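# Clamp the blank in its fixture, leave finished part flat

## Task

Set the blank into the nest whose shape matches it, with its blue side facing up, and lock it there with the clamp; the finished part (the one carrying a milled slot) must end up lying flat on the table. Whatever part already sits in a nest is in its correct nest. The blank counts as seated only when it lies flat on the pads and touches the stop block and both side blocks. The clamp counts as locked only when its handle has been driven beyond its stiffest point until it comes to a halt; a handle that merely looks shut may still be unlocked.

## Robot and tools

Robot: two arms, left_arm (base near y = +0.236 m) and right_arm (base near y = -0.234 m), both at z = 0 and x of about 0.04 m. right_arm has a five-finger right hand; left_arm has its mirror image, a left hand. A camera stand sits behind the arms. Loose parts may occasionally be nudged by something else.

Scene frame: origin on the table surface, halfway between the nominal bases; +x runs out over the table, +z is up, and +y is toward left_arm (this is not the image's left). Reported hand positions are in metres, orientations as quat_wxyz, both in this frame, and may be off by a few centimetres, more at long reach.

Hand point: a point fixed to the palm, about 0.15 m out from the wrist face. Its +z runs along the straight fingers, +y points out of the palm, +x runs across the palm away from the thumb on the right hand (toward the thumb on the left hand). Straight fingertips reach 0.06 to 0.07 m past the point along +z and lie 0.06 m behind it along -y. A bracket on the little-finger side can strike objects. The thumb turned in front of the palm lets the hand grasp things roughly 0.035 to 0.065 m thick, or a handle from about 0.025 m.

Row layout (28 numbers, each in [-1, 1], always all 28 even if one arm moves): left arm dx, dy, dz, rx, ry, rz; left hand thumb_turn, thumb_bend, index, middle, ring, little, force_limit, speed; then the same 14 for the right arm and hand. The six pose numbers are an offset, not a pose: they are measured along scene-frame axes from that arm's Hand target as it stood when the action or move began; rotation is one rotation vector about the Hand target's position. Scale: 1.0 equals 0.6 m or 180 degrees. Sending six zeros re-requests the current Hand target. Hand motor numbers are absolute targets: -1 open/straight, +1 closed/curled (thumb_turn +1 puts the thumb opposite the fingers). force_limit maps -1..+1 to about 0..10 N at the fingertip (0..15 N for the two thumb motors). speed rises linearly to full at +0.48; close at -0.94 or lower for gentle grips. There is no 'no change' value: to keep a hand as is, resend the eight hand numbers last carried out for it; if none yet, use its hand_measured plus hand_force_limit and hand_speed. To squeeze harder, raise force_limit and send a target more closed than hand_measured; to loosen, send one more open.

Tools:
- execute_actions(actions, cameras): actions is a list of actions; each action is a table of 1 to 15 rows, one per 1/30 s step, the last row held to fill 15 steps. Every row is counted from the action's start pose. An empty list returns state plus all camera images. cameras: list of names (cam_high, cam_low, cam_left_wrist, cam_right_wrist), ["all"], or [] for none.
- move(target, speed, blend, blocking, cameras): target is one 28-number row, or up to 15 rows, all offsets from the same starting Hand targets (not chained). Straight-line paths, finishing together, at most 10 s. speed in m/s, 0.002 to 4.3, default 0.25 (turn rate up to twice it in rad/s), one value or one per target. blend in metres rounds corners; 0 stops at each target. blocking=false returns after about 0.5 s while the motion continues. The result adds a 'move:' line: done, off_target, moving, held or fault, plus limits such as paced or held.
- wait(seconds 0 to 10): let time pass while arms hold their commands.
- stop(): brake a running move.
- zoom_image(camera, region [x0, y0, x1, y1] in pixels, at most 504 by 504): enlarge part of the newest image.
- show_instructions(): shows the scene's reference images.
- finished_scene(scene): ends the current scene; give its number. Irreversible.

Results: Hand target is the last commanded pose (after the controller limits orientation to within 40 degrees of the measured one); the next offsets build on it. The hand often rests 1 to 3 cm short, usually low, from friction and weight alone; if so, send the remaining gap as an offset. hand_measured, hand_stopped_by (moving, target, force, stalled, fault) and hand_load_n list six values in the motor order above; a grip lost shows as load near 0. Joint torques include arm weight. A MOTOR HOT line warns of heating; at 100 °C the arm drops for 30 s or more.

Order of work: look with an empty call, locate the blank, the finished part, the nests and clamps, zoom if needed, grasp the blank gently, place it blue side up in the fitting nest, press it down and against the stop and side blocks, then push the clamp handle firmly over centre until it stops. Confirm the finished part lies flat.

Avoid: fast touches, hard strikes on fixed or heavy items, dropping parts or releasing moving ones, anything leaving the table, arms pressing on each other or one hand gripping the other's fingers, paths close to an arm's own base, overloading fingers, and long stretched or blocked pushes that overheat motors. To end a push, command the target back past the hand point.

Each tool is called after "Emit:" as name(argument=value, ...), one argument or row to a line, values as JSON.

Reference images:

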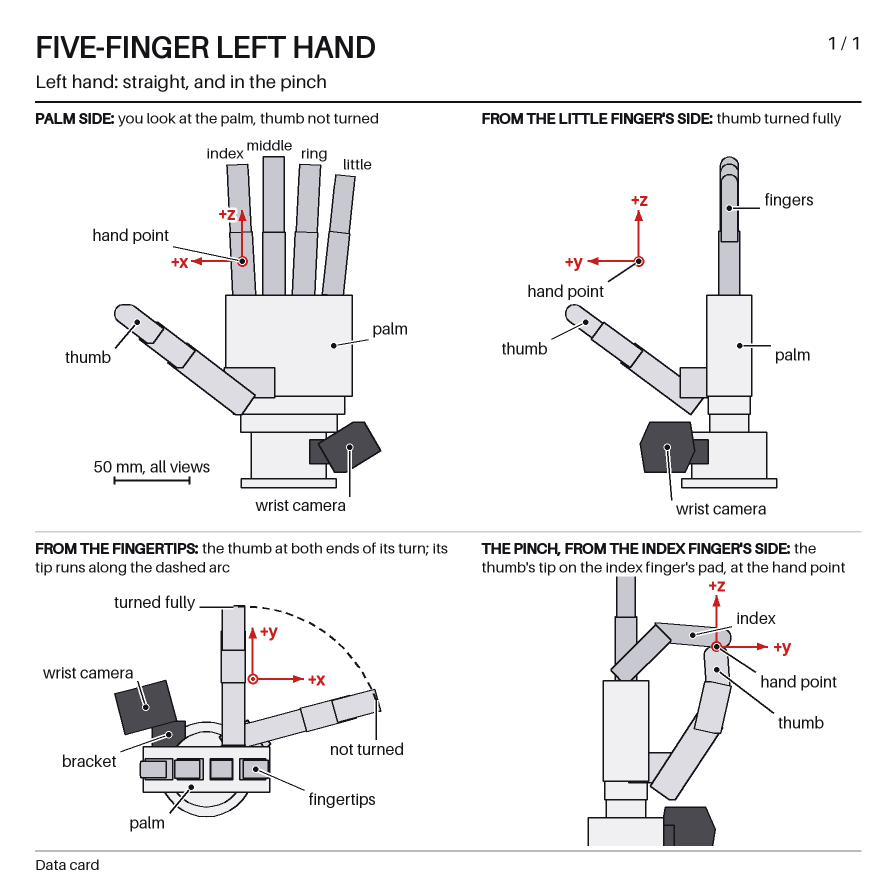

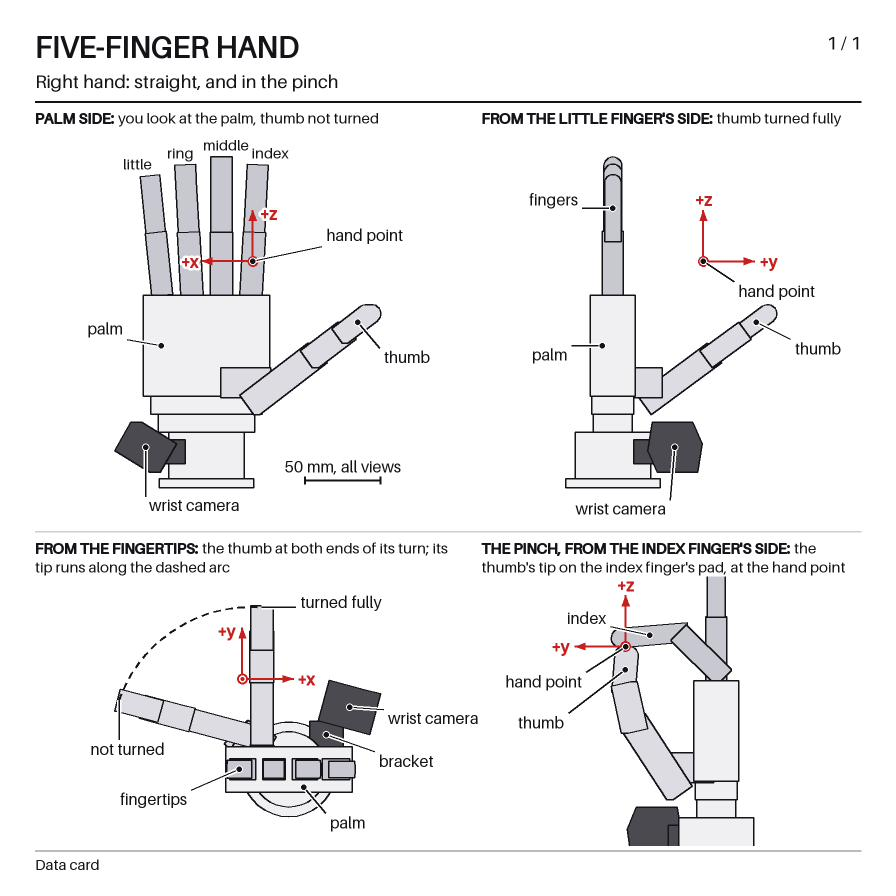

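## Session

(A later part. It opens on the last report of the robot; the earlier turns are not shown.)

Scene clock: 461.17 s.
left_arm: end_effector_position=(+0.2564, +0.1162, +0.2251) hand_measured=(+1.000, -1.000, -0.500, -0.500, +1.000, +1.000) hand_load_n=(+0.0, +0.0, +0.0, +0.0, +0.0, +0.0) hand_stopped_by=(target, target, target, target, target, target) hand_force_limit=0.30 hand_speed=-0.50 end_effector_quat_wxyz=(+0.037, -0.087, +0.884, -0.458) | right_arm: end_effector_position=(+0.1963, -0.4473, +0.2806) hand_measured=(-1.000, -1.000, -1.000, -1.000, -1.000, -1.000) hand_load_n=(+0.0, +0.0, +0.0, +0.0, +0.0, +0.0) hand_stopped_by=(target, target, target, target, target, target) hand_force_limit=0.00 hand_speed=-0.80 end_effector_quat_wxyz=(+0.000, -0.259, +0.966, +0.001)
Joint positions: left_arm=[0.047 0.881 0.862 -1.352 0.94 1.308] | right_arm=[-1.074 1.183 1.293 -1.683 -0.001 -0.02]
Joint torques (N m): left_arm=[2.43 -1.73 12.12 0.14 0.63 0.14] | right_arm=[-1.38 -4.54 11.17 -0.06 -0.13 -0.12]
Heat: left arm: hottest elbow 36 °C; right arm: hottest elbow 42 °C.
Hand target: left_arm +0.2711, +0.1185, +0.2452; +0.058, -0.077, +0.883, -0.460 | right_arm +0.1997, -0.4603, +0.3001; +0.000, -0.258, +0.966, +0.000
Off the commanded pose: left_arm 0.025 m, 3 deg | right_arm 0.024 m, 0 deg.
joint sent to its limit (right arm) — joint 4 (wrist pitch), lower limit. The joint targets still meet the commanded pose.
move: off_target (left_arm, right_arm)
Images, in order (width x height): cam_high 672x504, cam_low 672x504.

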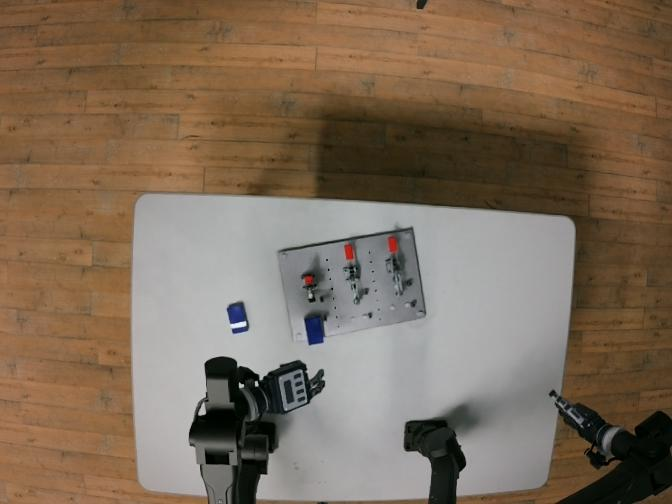

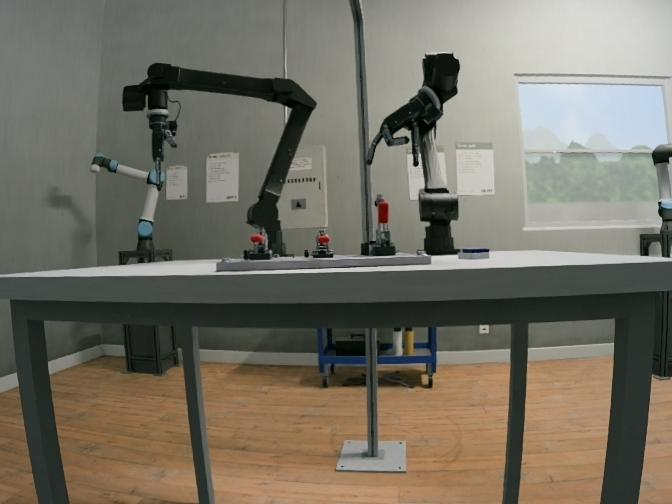

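Emit:
move(
  target=[
    [-0.05,-0.08,0.04,0.1814,0.2865,0.4623,1,-1,-1,-1,1,1,0.3,-0.2,0,0,0,0,0,0,-1,-1,-1,-1,-1,-1,0,-0.8],
  ],
  speed=0.4,
  cameras=["cam_low","cam_high","cam_left_wrist"],
)

Scene clock: 466.90 s.
left_arm: end_effector_position=(+0.2303, +0.0778, +0.2526) hand_measured=(+1.000, -1.000, -1.000, -1.000, +1.000, +1.000) hand_load_n=(+0.0, +0.0, -0.5, +0.0, +0.0, +0.0) hand_stopped_by=(target, target, target, target, target, target) hand_force_limit=0.30 hand_speed=-0.20 end_effector_quat_wxyz=(+0.006, +0.771, -0.636, -0.017) | right_arm: end_effector_position=(+0.1963, -0.4473, +0.2806) hand_measured=(-1.000, -1.000, -1.000, -1.000, -1.000, -1.000) hand_load_n=(+0.0, +0.0, +0.0, +0.0, +0.0, +0.0) hand_stopped_by=(target, target, target, target, target, target) hand_force_limit=0.00 hand_speed=-0.80 end_effector_quat_wxyz=(+0.000, -0.259, +0.966, +0.001)
Joint positions: left_arm=[-0.425 1.076 1.137 -1.667 0.004 -0.629] | right_arm=[-1.074 1.183 1.293 -1.683 -0.001 -0.02]
Joint torques (N m): left_arm=[0.85 -4.13 11.58 -0.24 -0.21 -0.01] | right_arm=[-1.2 -4.89 11.14 -0.2 -0.09 -0.15]
Heat: left arm: hottest elbow 37 °C; right arm: hottest elbow 42 °C.
Hand target: left_arm +0.2411, +0.0705, +0.2691; +0.000, +0.772, -0.636, +0.000 | right_arm +0.1997, -0.4603, +0.3001; +0.000, -0.258, +0.966, +0.000
Off the commanded pose: left_arm 0.021 m, 2 deg | right_arm 0.024 m, 0 deg.
joint sent to its limit (right arm) — joint 4 (wrist pitch), lower limit. The joint targets still meet the commanded pose.
move: off_target (left_arm, right_arm)
camera_calibration:
cam_left_wrist: T_world_to_cam=[[0.992944, -0.111277, -0.0409838, -0.20896], [-0.0759977, -0.862443, 0.500415, -0.0409516], [-0.091031, -0.49377, -0.864815, 0.395697], [0, 0, 0, 1]] pos_world=[0.240394, 0.136812, 0.354133]
Images, in order (width x height): cam_high 672x504, cam_low 672x504, cam_left_wrist 616x616.

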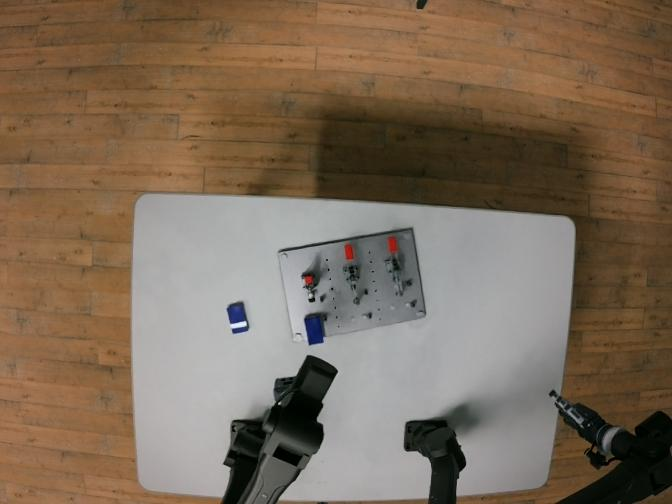

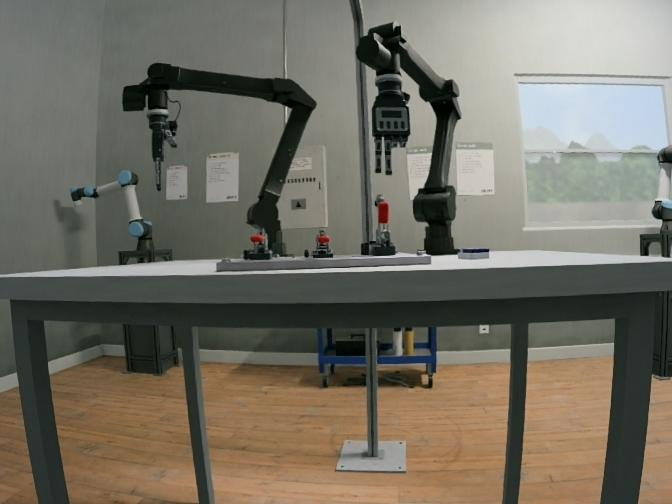

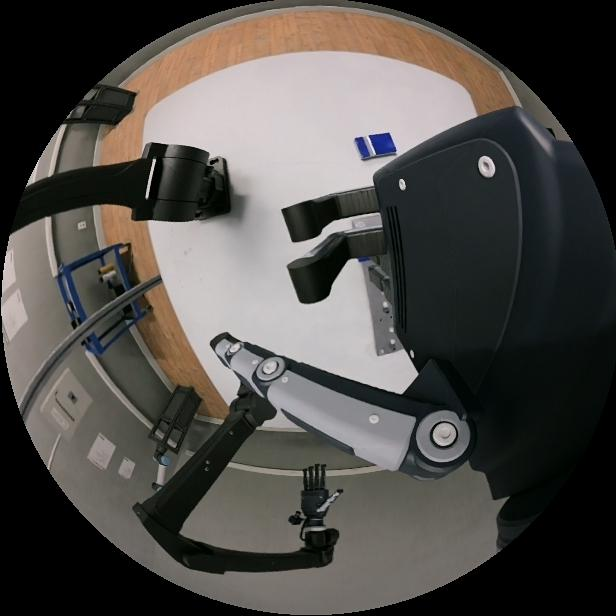

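Emit:
move(
  target=[
    [0.003,-0.055,-0.248,0,0,0,1,-1,-1,-1,1,1,0.3,-0.2,0,0,0,0,0,0,-1,-1,-1,-1,-1,-1,0,-0.8],
  ],
  speed=0.2,
  cameras=["cam_low","cam_high","cam_left_wrist"],
)

Emit:
zoom_image(
  camera="cam_low",
  region=[340, 160, 440, 270],
)

Emit:
zoom_image(
  camera="cam_high",
  region=[260, 270, 360, 380],
)

Scene clock: 470.07 s.
left_arm: end_effector_position=(+0.2418, +0.0406, +0.1229) hand_measured=(+1.000, -1.000, -1.000, -1.000, +1.000, +1.000) hand_load_n=(+0.0, -0.5, +0.0, +0.0, +0.0, +0.0) hand_stopped_by=(target, target, target, target, target, target) hand_force_limit=0.30 hand_speed=-0.20 end_effector_quat_wxyz=(+0.001, +0.771, -0.636, +0.000) | right_arm: end_effector_position=(+0.1963, -0.4473, +0.2806) hand_measured=(-1.000, -1.000, -1.000, -1.000, -1.000, -1.000) hand_load_n=(+0.0, +0.0, +0.0, +0.0, +0.0, +0.0) hand_stopped_by=(target, target, target, target, target, target) hand_force_limit=0.00 hand_speed=-0.80 end_effector_quat_wxyz=(+0.000, -0.259, +0.966, +0.001)
Joint positions: left_arm=[-0.521 1.172 0.866 -1.265 0.003 -0.725] | right_arm=[-1.074 1.183 1.293 -1.683 -0.001 -0.02]
Joint torques (N m): left_arm=[0.91 -5.6 7.47 0.44 -0.21 -0.03] | right_arm=[-0.56 -4.78 10.97 -0.24 -0.11 -0.2]
Heat: left arm: hottest elbow 38 °C; right arm: hottest elbow 42 °C.
Hand target: left_arm +0.2429, +0.0375, +0.1204; +0.000, +0.772, -0.636, +0.000 | right_arm +0.1997, -0.4603, +0.3001; +0.000, -0.258, +0.966, +0.000
Off the commanded pose: left_arm 0.004 m, 0 deg | right_arm 0.024 m, 0 deg.
joint sent to its limit (right arm) — joint 4 (wrist pitch), lower limit. The joint targets still meet the commanded pose.
move: off_target (right_arm)
camera_calibration:
cam_left_wrist: T_world_to_cam=[[0.993676, -0.111995, -0.00803823, -0.233975], [-0.0922849, -0.855381, 0.509713, -0.0047383], [-0.0639611, -0.505748, -0.860307, 0.259583], [0, 0, 0, 1]] pos_world=[0.248661, 0.101026, 0.223855]
Images, in order (width x height): cam_high 672x504, cam_low 672x504, cam_left_wrist 616x616.

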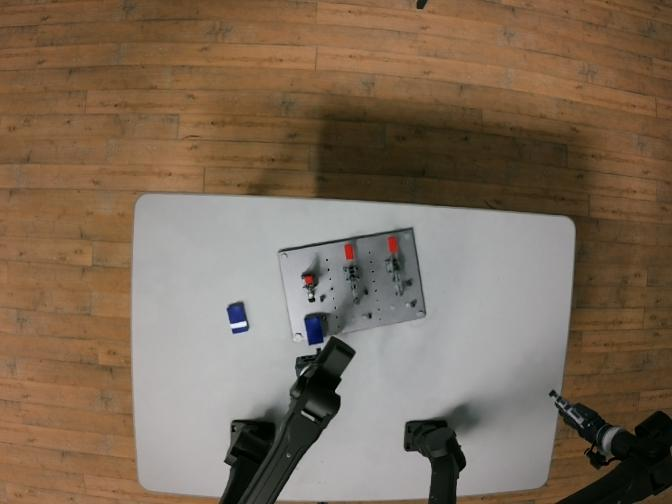

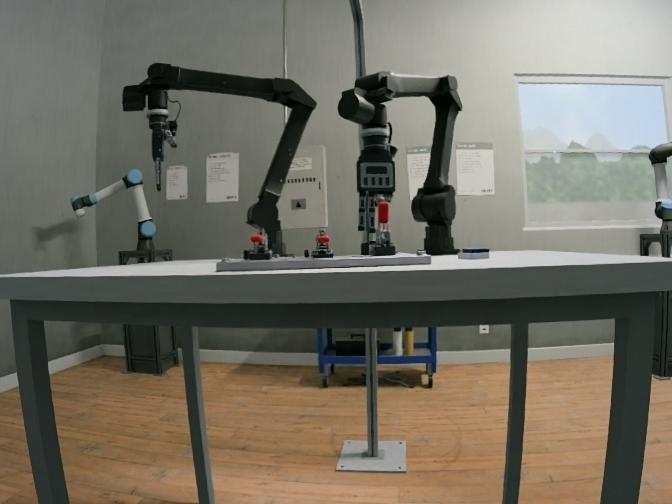

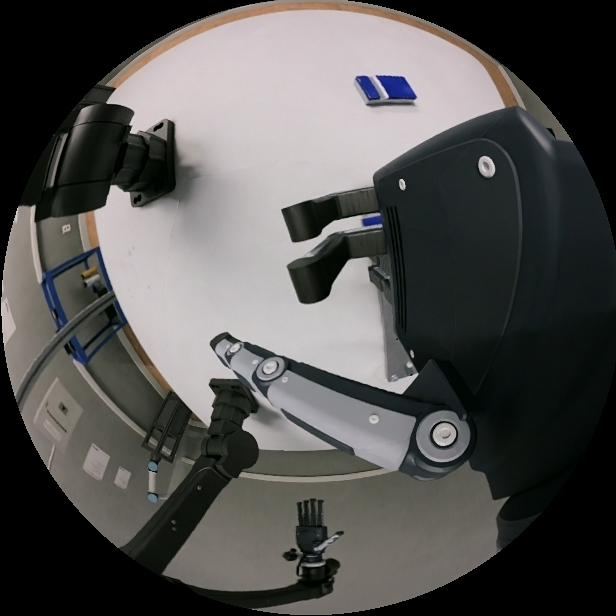

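Scaled by 4.582 from the camera's 672x504 image, which has a finer 960x720 frame.

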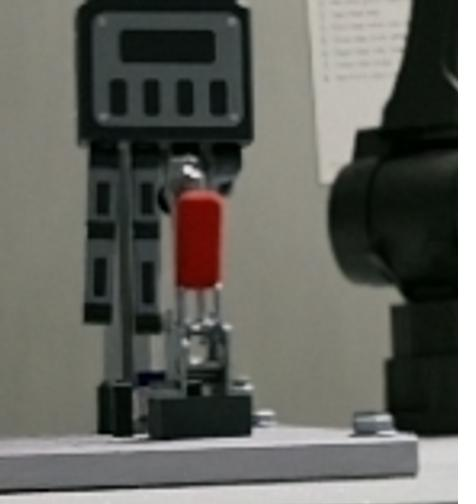

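Scaled by 4.582 from the camera's 672x504 image, which has a finer 960x720 frame.

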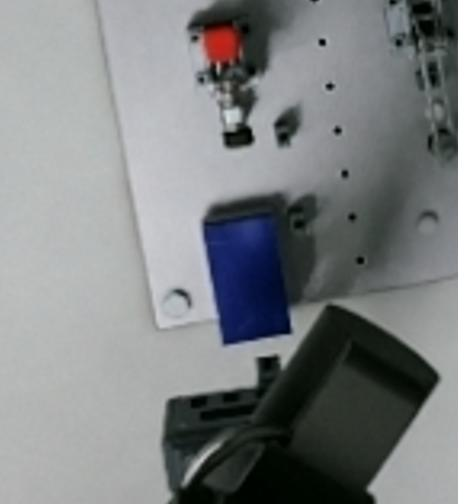

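Emit:
move(
  target=[
    [-0.0245,0.0207,0,0,0,0,1,-1,-1,-1,1,1,0.3,-0.2,0,0,0,0,0,0,-1,-1,-1,-1,-1,-1,0,-0.8],
    [-0.0245,0.0207,-0.062,0,0,0,1,-1,-1,-1,1,1,0.3,-0.2,0,0,0,0,0,0,-1,-1,-1,-1,-1,-1,0,-0.8],
  ],
  speed=0.1,
  cameras=["cam_low","cam_high"],
)

Emit:
zoom_image(
  camera="cam_low",
  region=[340, 180, 430, 270],
)

Emit:
zoom_image(
  camera="cam_high",
  region=[260, 270, 360, 380],
)

Scene clock: 478.30 s.
left_arm: end_effector_position=(+0.2264, +0.0497, +0.0863) hand_measured=(+1.000, -1.000, -1.000, -1.000, +1.000, +1.000) hand_load_n=(+0.0, +0.0, +0.0, +0.0, +0.5, +0.0) hand_stopped_by=(target, target, target, target, target, target) hand_force_limit=0.30 hand_speed=-0.20 end_effector_quat_wxyz=(+0.001, +0.772, -0.636, +0.001) | right_arm: end_effector_position=(+0.1963, -0.4473, +0.2806) hand_measured=(-1.000, -1.000, -1.000, -1.000, -1.000, -1.000) hand_load_n=(+0.0, -0.5, +0.0, +0.0, +0.0, +0.0) hand_stopped_by=(target, target, target, target, target, target) hand_force_limit=0.00 hand_speed=-0.80 end_effector_quat_wxyz=(+0.000, -0.259, +0.966, +0.001)
Joint positions: left_arm=[-0.521 1.157 0.753 -1.164 0.003 -0.725] | right_arm=[-1.074 1.183 1.293 -1.683 -0.001 -0.02]
Joint torques (N m): left_arm=[1.9 -4.89 7.13 0.4 -0.2 0.08] | right_arm=[-0.67 -4.54 11.12 -0.12 -0.06 -0.15]
Heat: left arm: hottest elbow 37 °C; right arm: hottest elbow 42 °C.
Hand target: left_arm +0.2283, +0.0499, +0.0832; +0.000, +0.771, -0.636, +0.000 | right_arm +0.1997, -0.4603, +0.3001; +0.000, -0.258, +0.966, +0.000
Off the commanded pose: left_arm 0.004 m, 0 deg | right_arm 0.024 m, 0 deg.
joint sent to its limit (right arm) — joint 4 (wrist pitch), lower limit. The joint targets still meet the commanded pose.
move: off_target (right_arm)
Images, in order (width x height): cam_high 672x504, cam_low 672x504.

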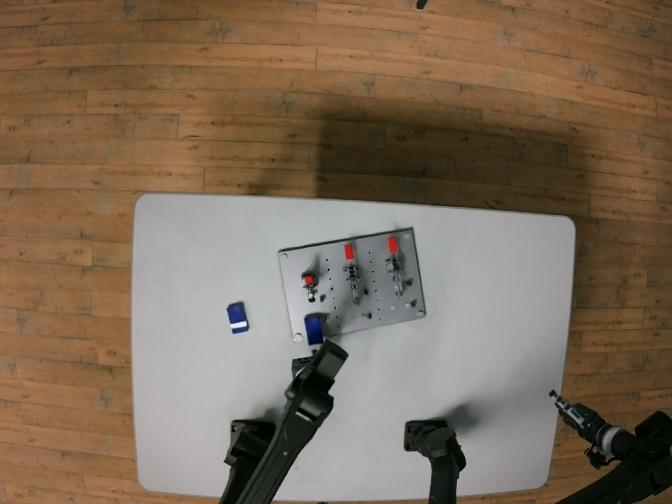

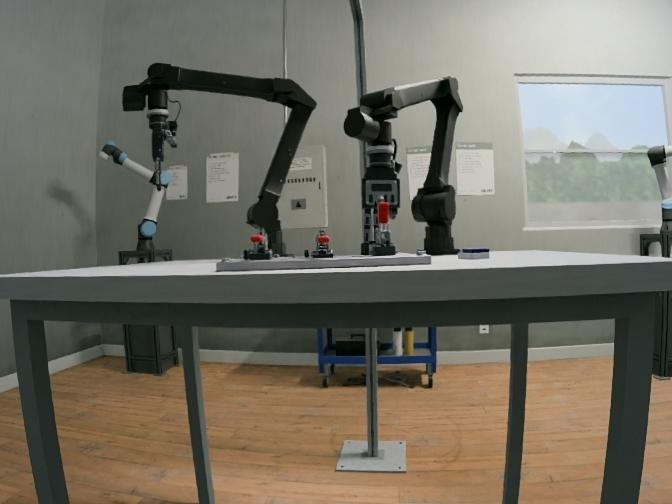

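Scaled by 5.600 from the camera's 672x504 image, which has a finer 960x720 frame.

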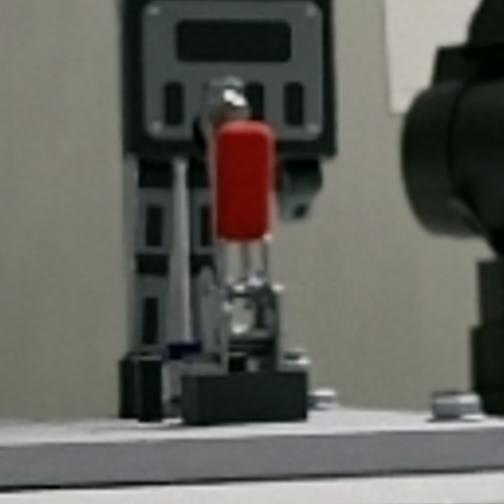

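Scaled by 4.582 from the camera's 672x504 image, which has a finer 960x720 frame.

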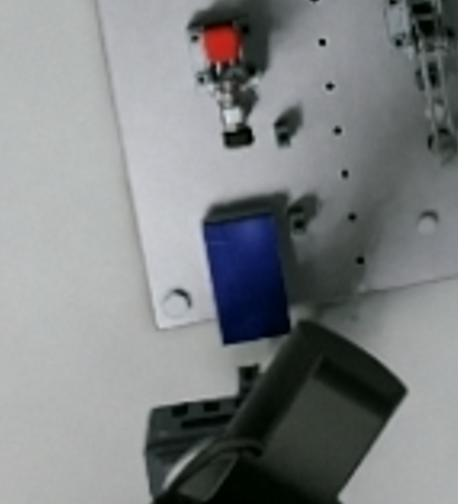

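Emit:
move(
  target=[
    [0.049,0.0095,0,0,0,0,1,-1,-1,-1,1,1,0.3,-0.2,0,0,0,0,0,0,-1,-1,-1,-1,-1,-1,0,-0.8],
  ],
  speed=0.05,
  cameras=["cam_low","cam_high"],
)

Emit:
zoom_image(
  camera="cam_high",
  region=[280, 270, 350, 350],
)

Scene clock: 481.67 s.
left_arm: end_effector_position=(+0.2350, +0.0643, +0.0709) hand_measured=(+1.000, -1.000, -1.000, -1.000, +1.000, +1.000) hand_load_n=(-0.5, +0.0, +0.0, +0.0, +0.0, +0.0) hand_stopped_by=(target, target, target, target, target, target) hand_force_limit=0.30 hand_speed=-0.20 end_effector_quat_wxyz=(+0.006, +0.772, -0.636, -0.023) | right_arm: end_effector_position=(+0.1963, -0.4473, +0.2806) hand_measured=(-1.000, -1.000, -1.000, -1.000, -1.000, -1.000) hand_load_n=(+0.0, +0.0, +0.0, +0.0, +0.0, +0.0) hand_stopped_by=(target, target, target, target, target, target) hand_force_limit=0.00 hand_speed=-0.80 end_effector_quat_wxyz=(+0.000, -0.259, +0.966, +0.001)
Joint positions: left_arm=[-0.462 1.22 0.753 -1.151 0.001 -0.667] | right_arm=[-1.074 1.183 1.293 -1.683 -0.001 -0.02]
Joint torques (N m): left_arm=[2.43 -5.48 10.58 0.35 -0.16 0.12] | right_arm=[-0.91 -4.42 11.18 0.02 -0.07 -0.11]
Heat: left arm: hottest elbow 37 °C; right arm: hottest elbow 42 °C.
Hand target: left_arm +0.2576, +0.0556, +0.0832; +0.000, +0.771, -0.636, +0.000 | right_arm +0.1997, -0.4603, +0.3001; +0.000, -0.258, +0.966, +0.000
Off the commanded pose: left_arm 0.027 m, 3 deg | right_arm 0.024 m, 0 deg.
joint sent to its limit (right arm) — joint 4 (wrist pitch), lower limit. The joint targets still meet the commanded pose.
move: off_target (left_arm, right_arm)
Images, in order (width x height): cam_high 672x504, cam_low 672x504.

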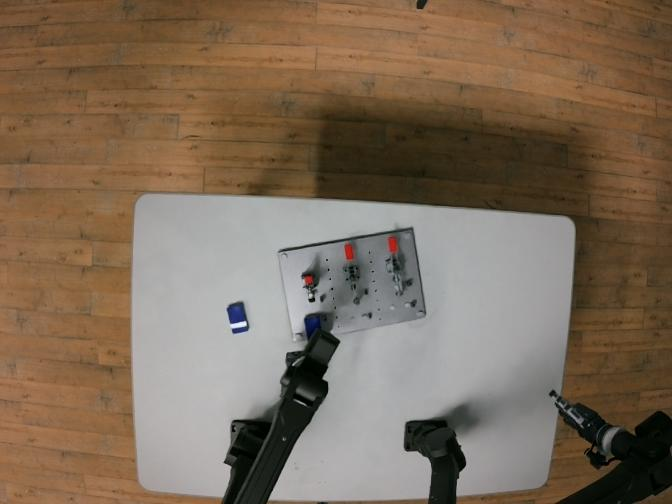

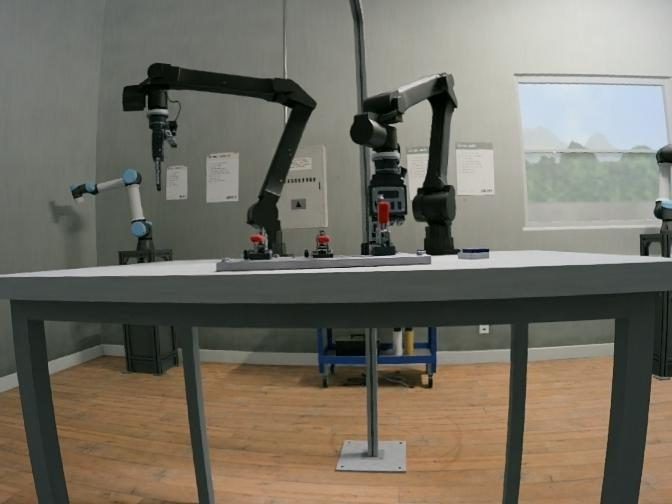

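Scaled by 6.300 from the camera's 672x504 image, which has a finer 960x720 frame.

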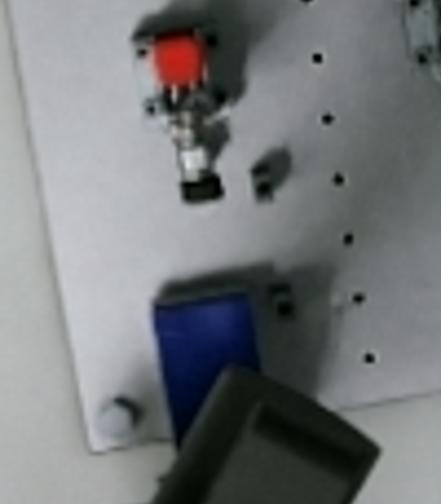

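Emit:
move(
  target=[
    [-0.06,-0.005,0.0,0,0,0,1,-1,-1,-1,1,1,0.3,-0.2,0,0,0,0,0,0,-1,-1,-1,-1,-1,-1,0,-0.8],
    [-0.08,0.04,0.08,0,0,0,1,-1,-1,-1,1,1,0.3,-0.2,0,0,0,0,0,0,-1,-1,-1,-1,-1,-1,0,-0.8],
    [-0.08,0.04,0.25,0,0,0,1,-1,-1,-1,1,1,0.3,-0.2,0,0,0,0,0,0,-1,-1,-1,-1,-1,-1,0,-0.8],
  ],
  speed=[0.05,0.1,0.2],
  blend=[0.01,0.01,0],
  cameras=["cam_low","cam_high","cam_left_wrist"],
)

Emit:
zoom_image(
  camera="cam_high",
  region=[290, 285, 340, 350],
)

Emit:
zoom_image(
  camera="cam_low",
  region=[350, 215, 410, 265],
)

Scene clock: 488.27 s.
left_arm: end_effector_position=(+0.1972, +0.0834, +0.2136) hand_measured=(+1.000, -1.000, -1.000, -1.000, +1.000, +1.000) hand_load_n=(-0.5, +0.0, +0.0, +0.0, +0.0, +0.0) hand_stopped_by=(target, target, target, target, target, target) hand_force_limit=0.30 hand_speed=-0.20 end_effector_quat_wxyz=(+0.005, +0.771, -0.636, -0.023) | right_arm: end_effector_position=(+0.1963, -0.4473, +0.2806) hand_measured=(-1.000, -1.000, -1.000, -1.000, -1.000, -1.000) hand_load_n=(+0.0, +0.0, +0.0, +0.5, +0.0, +0.0) hand_stopped_by=(target, target, target, target, target, target) hand_force_limit=0.00 hand_speed=-0.80 end_effector_quat_wxyz=(+0.000, -0.259, +0.966, +0.001)
Joint positions: left_arm=[-0.464 0.994 0.981 -1.605 0.001 -0.668] | right_arm=[-1.074 1.183 1.293 -1.683 -0.001 -0.02]
Joint torques (N m): left_arm=[2.49 -3.9 11.59 -0.27 -0.14 0.12] | right_arm=[-1.73 -4.72 11.21 -0.02 -0.08 -0.14]
Heat: left arm: hottest elbow 38 °C; right arm: hottest elbow 43 °C.
Hand target: left_arm +0.2096, +0.0796, +0.2332; +0.000, +0.771, -0.636, +0.000 | right_arm +0.1997, -0.4603, +0.3001; +0.000, -0.258, +0.966, +0.000
Off the commanded pose: left_arm 0.024 m, 3 deg | right_arm 0.024 m, 0 deg.
joint sent to its limit (right arm) — joint 4 (wrist pitch), lower limit. The joint targets still meet the commanded pose.
move: off_target (left_arm, right_arm)
camera_calibration:
cam_left_wrist: T_world_to_cam=[[0.992537, -0.110963, -0.0505705, -0.174898], [-0.0718291, -0.867123, 0.492887, -0.0180065], [-0.0985431, -0.485576, -0.868622, 0.363328], [0, 0, 0, 1]] pos_world=[0.208103, 0.141402, 0.315625]
Images, in order (width x height): cam_high 672x504, cam_low 672x504, cam_left_wrist 616x616.

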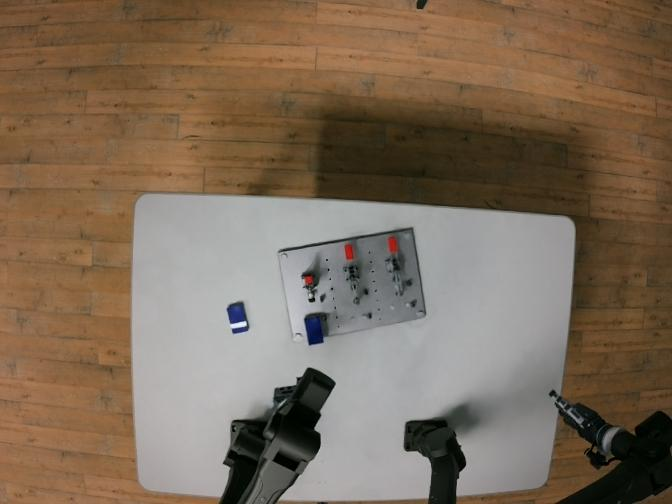

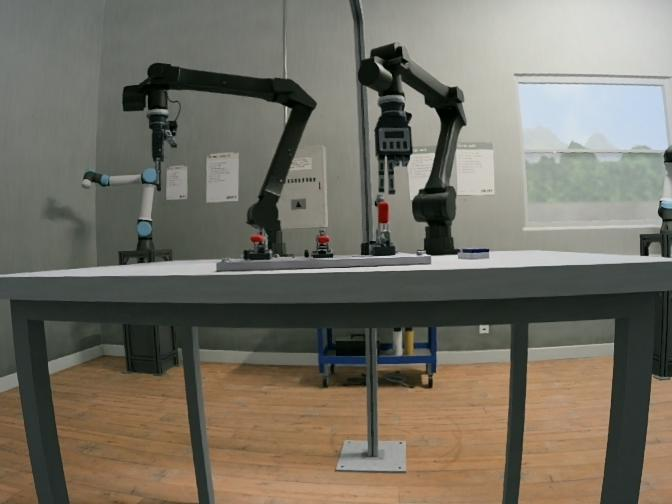

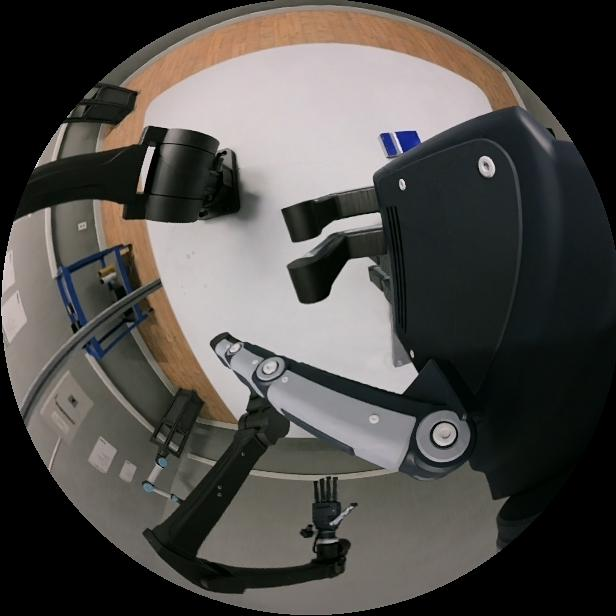

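Scaled by 7.754 from the camera's 672x504 image, which has a finer 960x720 frame.

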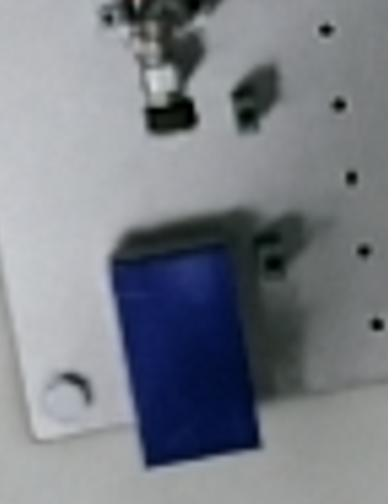

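Scaled by 8.400 from the camera's 672x504 image, which has a finer 960x720 frame.

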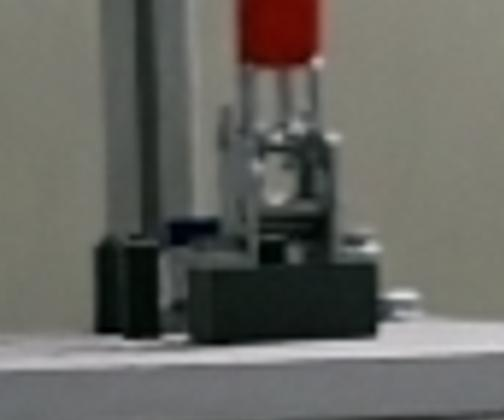

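Emit:
move(
  target=[
    [0.02,-0.042,-0.16,0,0,0,1,-1,-1,-1,1,1,0.3,-0.2,0,0,0,0,0,0,-1,-1,-1,-1,-1,-1,0,-0.8],
    [0.022,-0.042,-0.235,0,0,0,1,-1,-1,-1,1,1,0.3,-0.2,0,0,0,0,0,0,-1,-1,-1,-1,-1,-1,0,-0.8],
  ],
  speed=[0.2,0.08],
  blend=[0.01,0],
  cameras=["cam_low","cam_high"],
)

Emit:
zoom_image(
  camera="cam_high",
  region=[280, 285, 340, 365],
)

Emit:
zoom_image(
  camera="cam_low",
  region=[350, 205, 410, 265],
)

Scene clock: 492.17 s.
left_arm: end_effector_position=(+0.2225, +0.0573, +0.0950) hand_measured=(+1.000, -1.000, -1.000, -1.000, +1.000, +1.000) hand_load_n=(+0.0, +0.0, +0.0, +0.0, +0.5, +0.0) hand_stopped_by=(target, target, target, target, target, target) hand_force_limit=0.30 hand_speed=-0.20 end_effector_quat_wxyz=(+0.000, +0.772, -0.636, +0.001) | right_arm: end_effector_position=(+0.1963, -0.4473, +0.2806) hand_measured=(-1.000, -1.000, -1.000, -1.000, -1.000, -1.000) hand_load_n=(+0.0, +0.0, +0.0, +0.0, +0.0, +0.0) hand_stopped_by=(target, target, target, target, target, target) hand_force_limit=0.00 hand_speed=-0.80 end_effector_quat_wxyz=(+0.000, -0.259, +0.966, +0.001)
Joint positions: left_arm=[-0.506 1.124 0.754 -1.198 0.001 -0.71] | right_arm=[-1.074 1.183 1.293 -1.683 -0.001 -0.02]
Joint torques (N m): left_arm=[0.91 -4.42 7.23 0.47 -0.11 -0.01] | right_arm=[-0.56 -5.42 11.25 -0.06 -0.17 -0.12]
Heat: left arm: hottest elbow 38 °C; right arm: hottest elbow 43 °C.
Hand target: left_arm +0.2228, +0.0544, +0.0922; +0.000, +0.771, -0.636, +0.000 | right_arm +0.1997, -0.4603, +0.3001; +0.000, -0.258, +0.966, +0.000
Off the commanded pose: left_arm 0.004 m, 0 deg | right_arm 0.024 m, 0 deg.
joint sent to its limit (right arm) — joint 4 (wrist pitch), lower limit. The joint targets still meet the commanded pose.
move: off_target (right_arm)
Images, in order (width x height): cam_high 672x504, cam_low 672x504.

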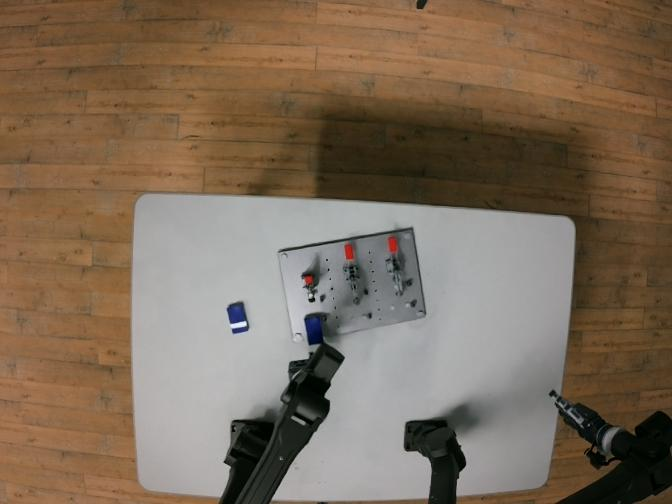

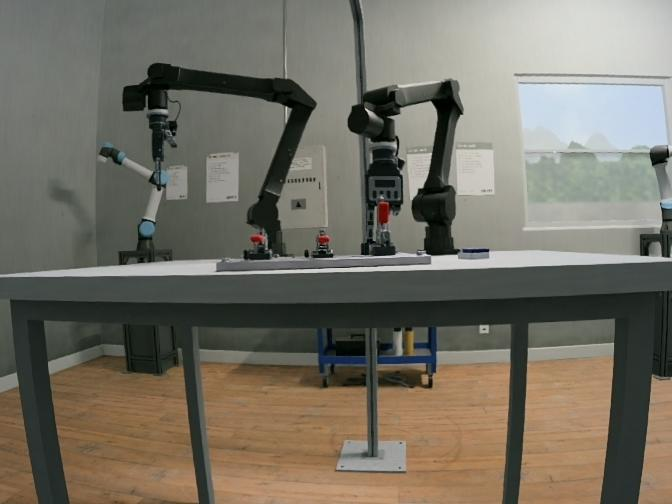

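Scaled by 6.300 from the camera's 672x504 image, which has a finer 960x720 frame.

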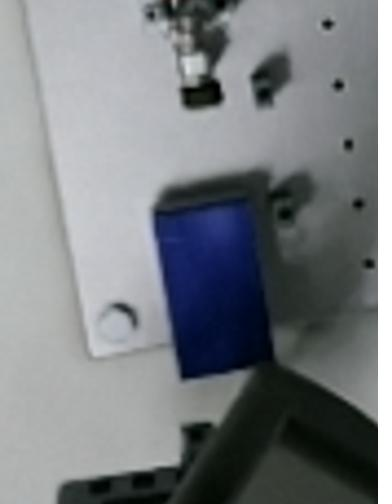

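Scaled by 8.400 from the camera's 672x504 image, which has a finer 960x720 frame.

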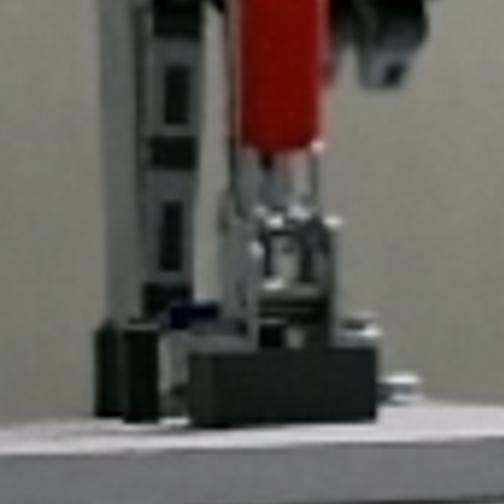

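Emit:
move(
  target=[
    [0.049,0.0095,0.003,0,0,0,1,-1,-1,-1,1,1,0.3,-0.2,0,0,0,0,0,0,-1,-1,-1,-1,-1,-1,0,-0.8],
  ],
  speed=0.05,
  cameras=["cam_low","cam_high"],
)

Emit:
zoom_image(
  camera="cam_high",
  region=[280, 285, 340, 365],
)

Emit:
zoom_image(
  camera="cam_low",
  region=[350, 205, 410, 265],
)

Scene clock: 494.90 s.
left_arm: end_effector_position=(+0.2291, +0.0690, +0.0805) hand_measured=(+1.000, -1.000, -1.000, -1.000, +1.000, +1.000) hand_load_n=(+0.0, +0.0, +0.0, +0.0, +0.0, +0.0) hand_stopped_by=(target, target, target, target, target, target) hand_force_limit=0.30 hand_speed=-0.20 end_effector_quat_wxyz=(+0.006, +0.772, -0.636, -0.024) | right_arm: end_effector_position=(+0.1963, -0.4473, +0.2806) hand_measured=(-1.000, -1.000, -1.000, -1.000, -1.000, -1.000) hand_load_n=(+0.0, +0.0, +0.0, +0.0, +0.0, +0.0) hand_stopped_by=(target, target, target, target, target, target) hand_force_limit=0.00 hand_speed=-0.80 end_effector_quat_wxyz=(+0.000, -0.259, +0.966, +0.001)
Joint positions: left_arm=[-0.457 1.187 0.754 -1.188 0.001 -0.662] | right_arm=[-1.074 1.183 1.293 -1.683 -0.001 -0.02]
Joint torques (N m): left_arm=[2.43 -5.07 10.85 0.35 -0.14 0.15] | right_arm=[-0.5 -4.6 11.17 -0.29 -0.13 -0.15]
Heat: left arm: hottest elbow 38 °C; right arm: hottest elbow 43 °C.
Hand target: left_arm +0.2521, +0.0601, +0.0940; +0.000, +0.771, -0.636, +0.000 | right_arm +0.1997, -0.4603, +0.3001; +0.000, -0.258, +0.966, +0.000
Off the commanded pose: left_arm 0.028 m, 3 deg | right_arm 0.024 m, 0 deg.
joint sent to its limit (right arm) — joint 4 (wrist pitch), lower limit. The joint targets still meet the commanded pose.
move: off_target (left_arm, right_arm)
Images, in order (width x height): cam_high 672x504, cam_low 672x504.

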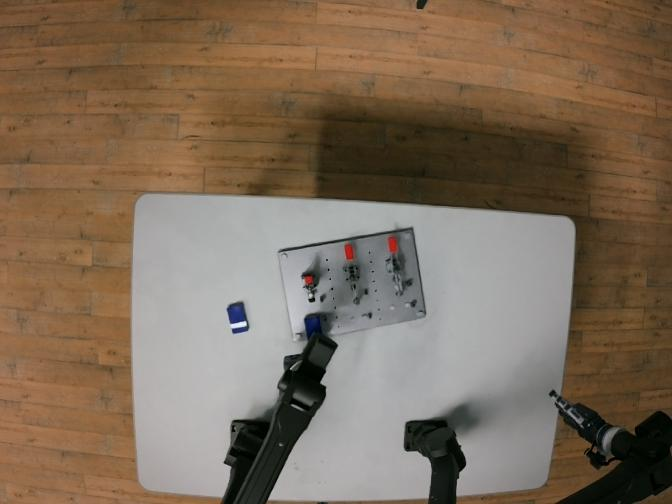

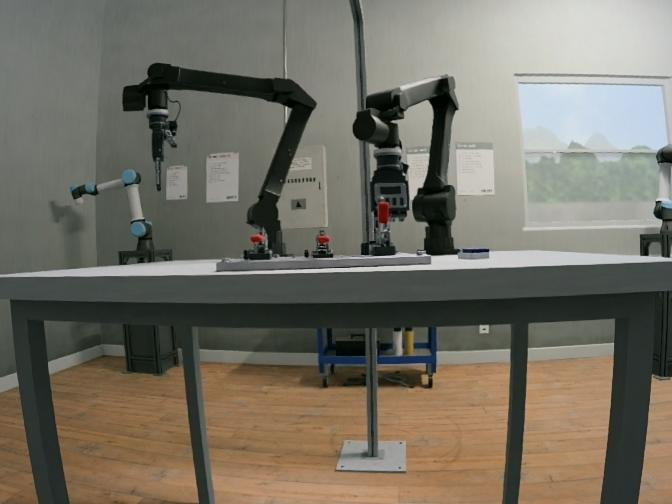

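Scaled by 6.300 from the camera's 672x504 image, which has a finer 960x720 frame.

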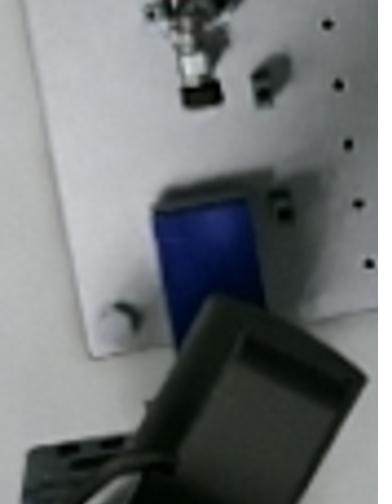

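Scaled by 8.400 from the camera's 672x504 image, which has a finer 960x720 frame.

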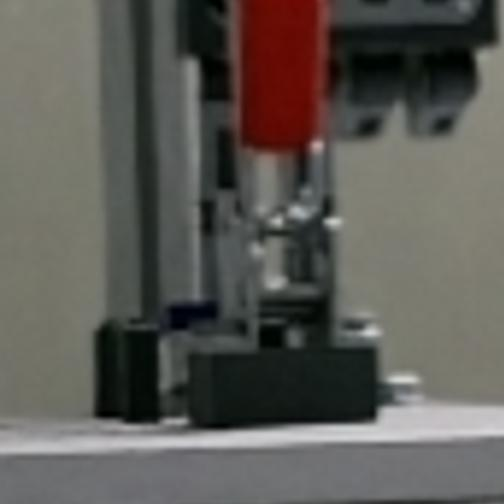

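Emit:
move(
  target=[
    [0.02,-0.015,0.022,0,0,0,1,-1,-1,-1,1,1,0.3,-0.2,0,0,0,0,0,0,-1,-1,-1,-1,-1,-1,0,-0.8],
  ],
  speed=0.05,
  cameras=["cam_high"],
)

Emit:
zoom_image(
  camera="cam_high",
  region=[280, 285, 340, 365],
)

Scene clock: 496.93 s.
left_arm: end_effector_position=(+0.2444, +0.0612, +0.0921) hand_measured=(+1.000, -1.000, -1.000, -1.000, +1.000, +1.000) hand_load_n=(+0.0, +0.0, +0.0, -0.5, +0.0, +0.0) hand_stopped_by=(target, target, target, target, target, target) hand_force_limit=0.30 hand_speed=-0.20 end_effector_quat_wxyz=(+0.005, +0.771, -0.636, -0.020) | right_arm: end_effector_position=(+0.1963, -0.4473, +0.2806) hand_measured=(-1.000, -1.000, -1.000, -1.000, -1.000, -1.000) hand_load_n=(+0.0, +0.0, +0.0, +0.0, +0.0, +0.0) hand_stopped_by=(target, target, target, target, target, target) hand_force_limit=0.00 hand_speed=-0.80 end_effector_quat_wxyz=(+0.000, -0.259, +0.966, +0.001)
Joint positions: left_arm=[-0.457 1.214 0.81 -1.207 0.001 -0.662] | right_arm=[-1.074 1.183 1.293 -1.683 -0.001 -0.02]
Joint torques (N m): left_arm=[1.67 -5.66 11.15 -0.12 -0.12 0.06] | right_arm=[-0.62 -5.36 11.37 -0.23 -0.09 -0.09]
Heat: left arm: hottest elbow 38 °C; right arm: hottest elbow 43 °C.
Hand target: left_arm +0.2642, +0.0511, +0.1073; +0.000, +0.771, -0.636, +0.000 | right_arm +0.1997, -0.4603, +0.3001; +0.000, -0.258, +0.966, +0.000
Off the commanded pose: left_arm 0.027 m, 2 deg | right_arm 0.024 m, 0 deg.
joint sent to its limit (right arm) — joint 4 (wrist pitch), lower limit. The joint targets still meet the commanded pose.
move: off_target (left_arm, right_arm)
Images, in order (width x height): cam_high 672x504.

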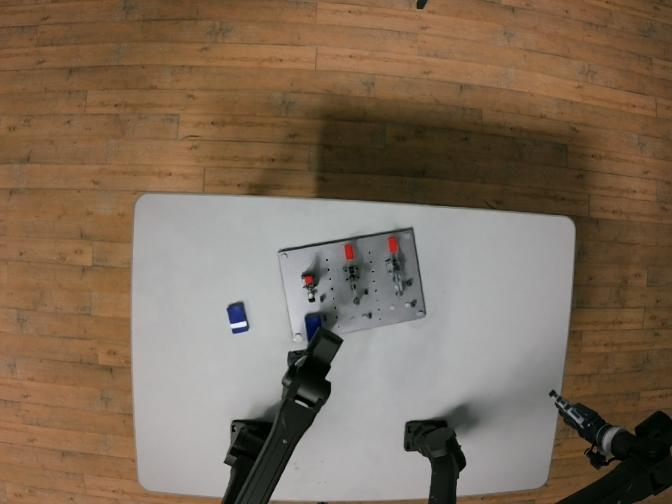

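Scaled by 6.300 from the camera's 672x504 image, which has a finer 960x720 frame.

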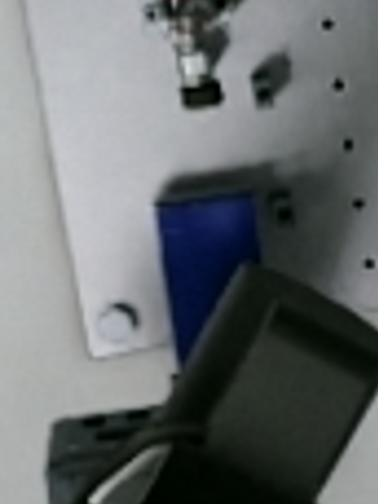

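Emit:
move(
  target=[
    [0.0327,0.0063,0,0,0,0,1,-1,-1,-1,1,1,0.3,-0.2,0,0,0,0,0,0,-1,-1,-1,-1,-1,-1,0,-0.8],
  ],
  speed=0.04,
  cameras=["cam_high"],
)

Emit:
zoom_image(
  camera="cam_high",
  region=[280, 285, 340, 365],
)

Scene clock: 498.83 s.
left_arm: end_effector_position=(+0.2605, +0.0622, +0.0934) hand_measured=(+1.000, -1.000, -1.000, -1.000, +1.000, +1.000) hand_load_n=(+0.0, +0.0, +0.0, -0.5, +0.0, +0.0) hand_stopped_by=(target, target, target, target, target, target) hand_force_limit=0.30 hand_speed=-0.20 end_effector_quat_wxyz=(+0.006, +0.770, -0.637, -0.022) | right_arm: end_effector_position=(+0.1963, -0.4473, +0.2806) hand_measured=(-1.000, -1.000, -1.000, -1.000, -1.000, -1.000) hand_load_n=(+0.0, +0.0, +0.0, +0.0, +0.0, +0.0) hand_stopped_by=(target, target, target, target, target, target) hand_force_limit=0.00 hand_speed=-0.80 end_effector_quat_wxyz=(+0.000, -0.259, +0.966, +0.001)
Joint positions: left_arm=[-0.431 1.257 0.848 -1.207 0.001 -0.632] | right_arm=[-1.074 1.183 1.293 -1.683 -0.001 -0.02]
Joint torques (N m): left_arm=[2.67 -6.24 11.11 0.16 -0.15 0.12] | right_arm=[-1.26 -4.42 10.93 -0.29 -0.13 -0.14]
Heat: left arm: hottest elbow 38 °C; right arm: hottest elbow 43 °C.
Hand target: left_arm +0.2838, +0.0549, +0.1072; +0.000, +0.771, -0.636, +0.000 | right_arm +0.1997, -0.4603, +0.3001; +0.000, -0.258, +0.966, +0.000
Off the commanded pose: left_arm 0.028 m, 3 deg | right_arm 0.024 m, 0 deg.
joint sent to its limit (right arm) — joint 4 (wrist pitch), lower limit. The joint targets still meet the commanded pose.
move: off_target (left_arm, right_arm)
Images, in order (width x height): cam_high 672x504.

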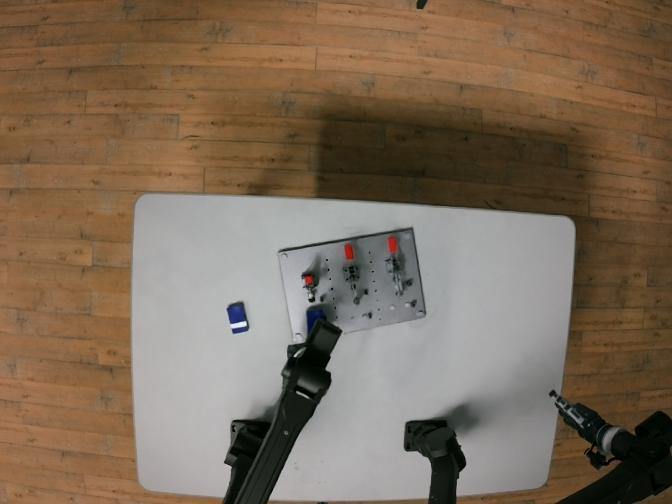

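Scaled by 6.300 from the camera's 672x504 image, which has a finer 960x720 frame.

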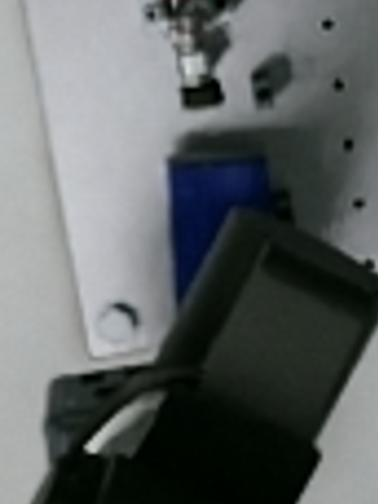

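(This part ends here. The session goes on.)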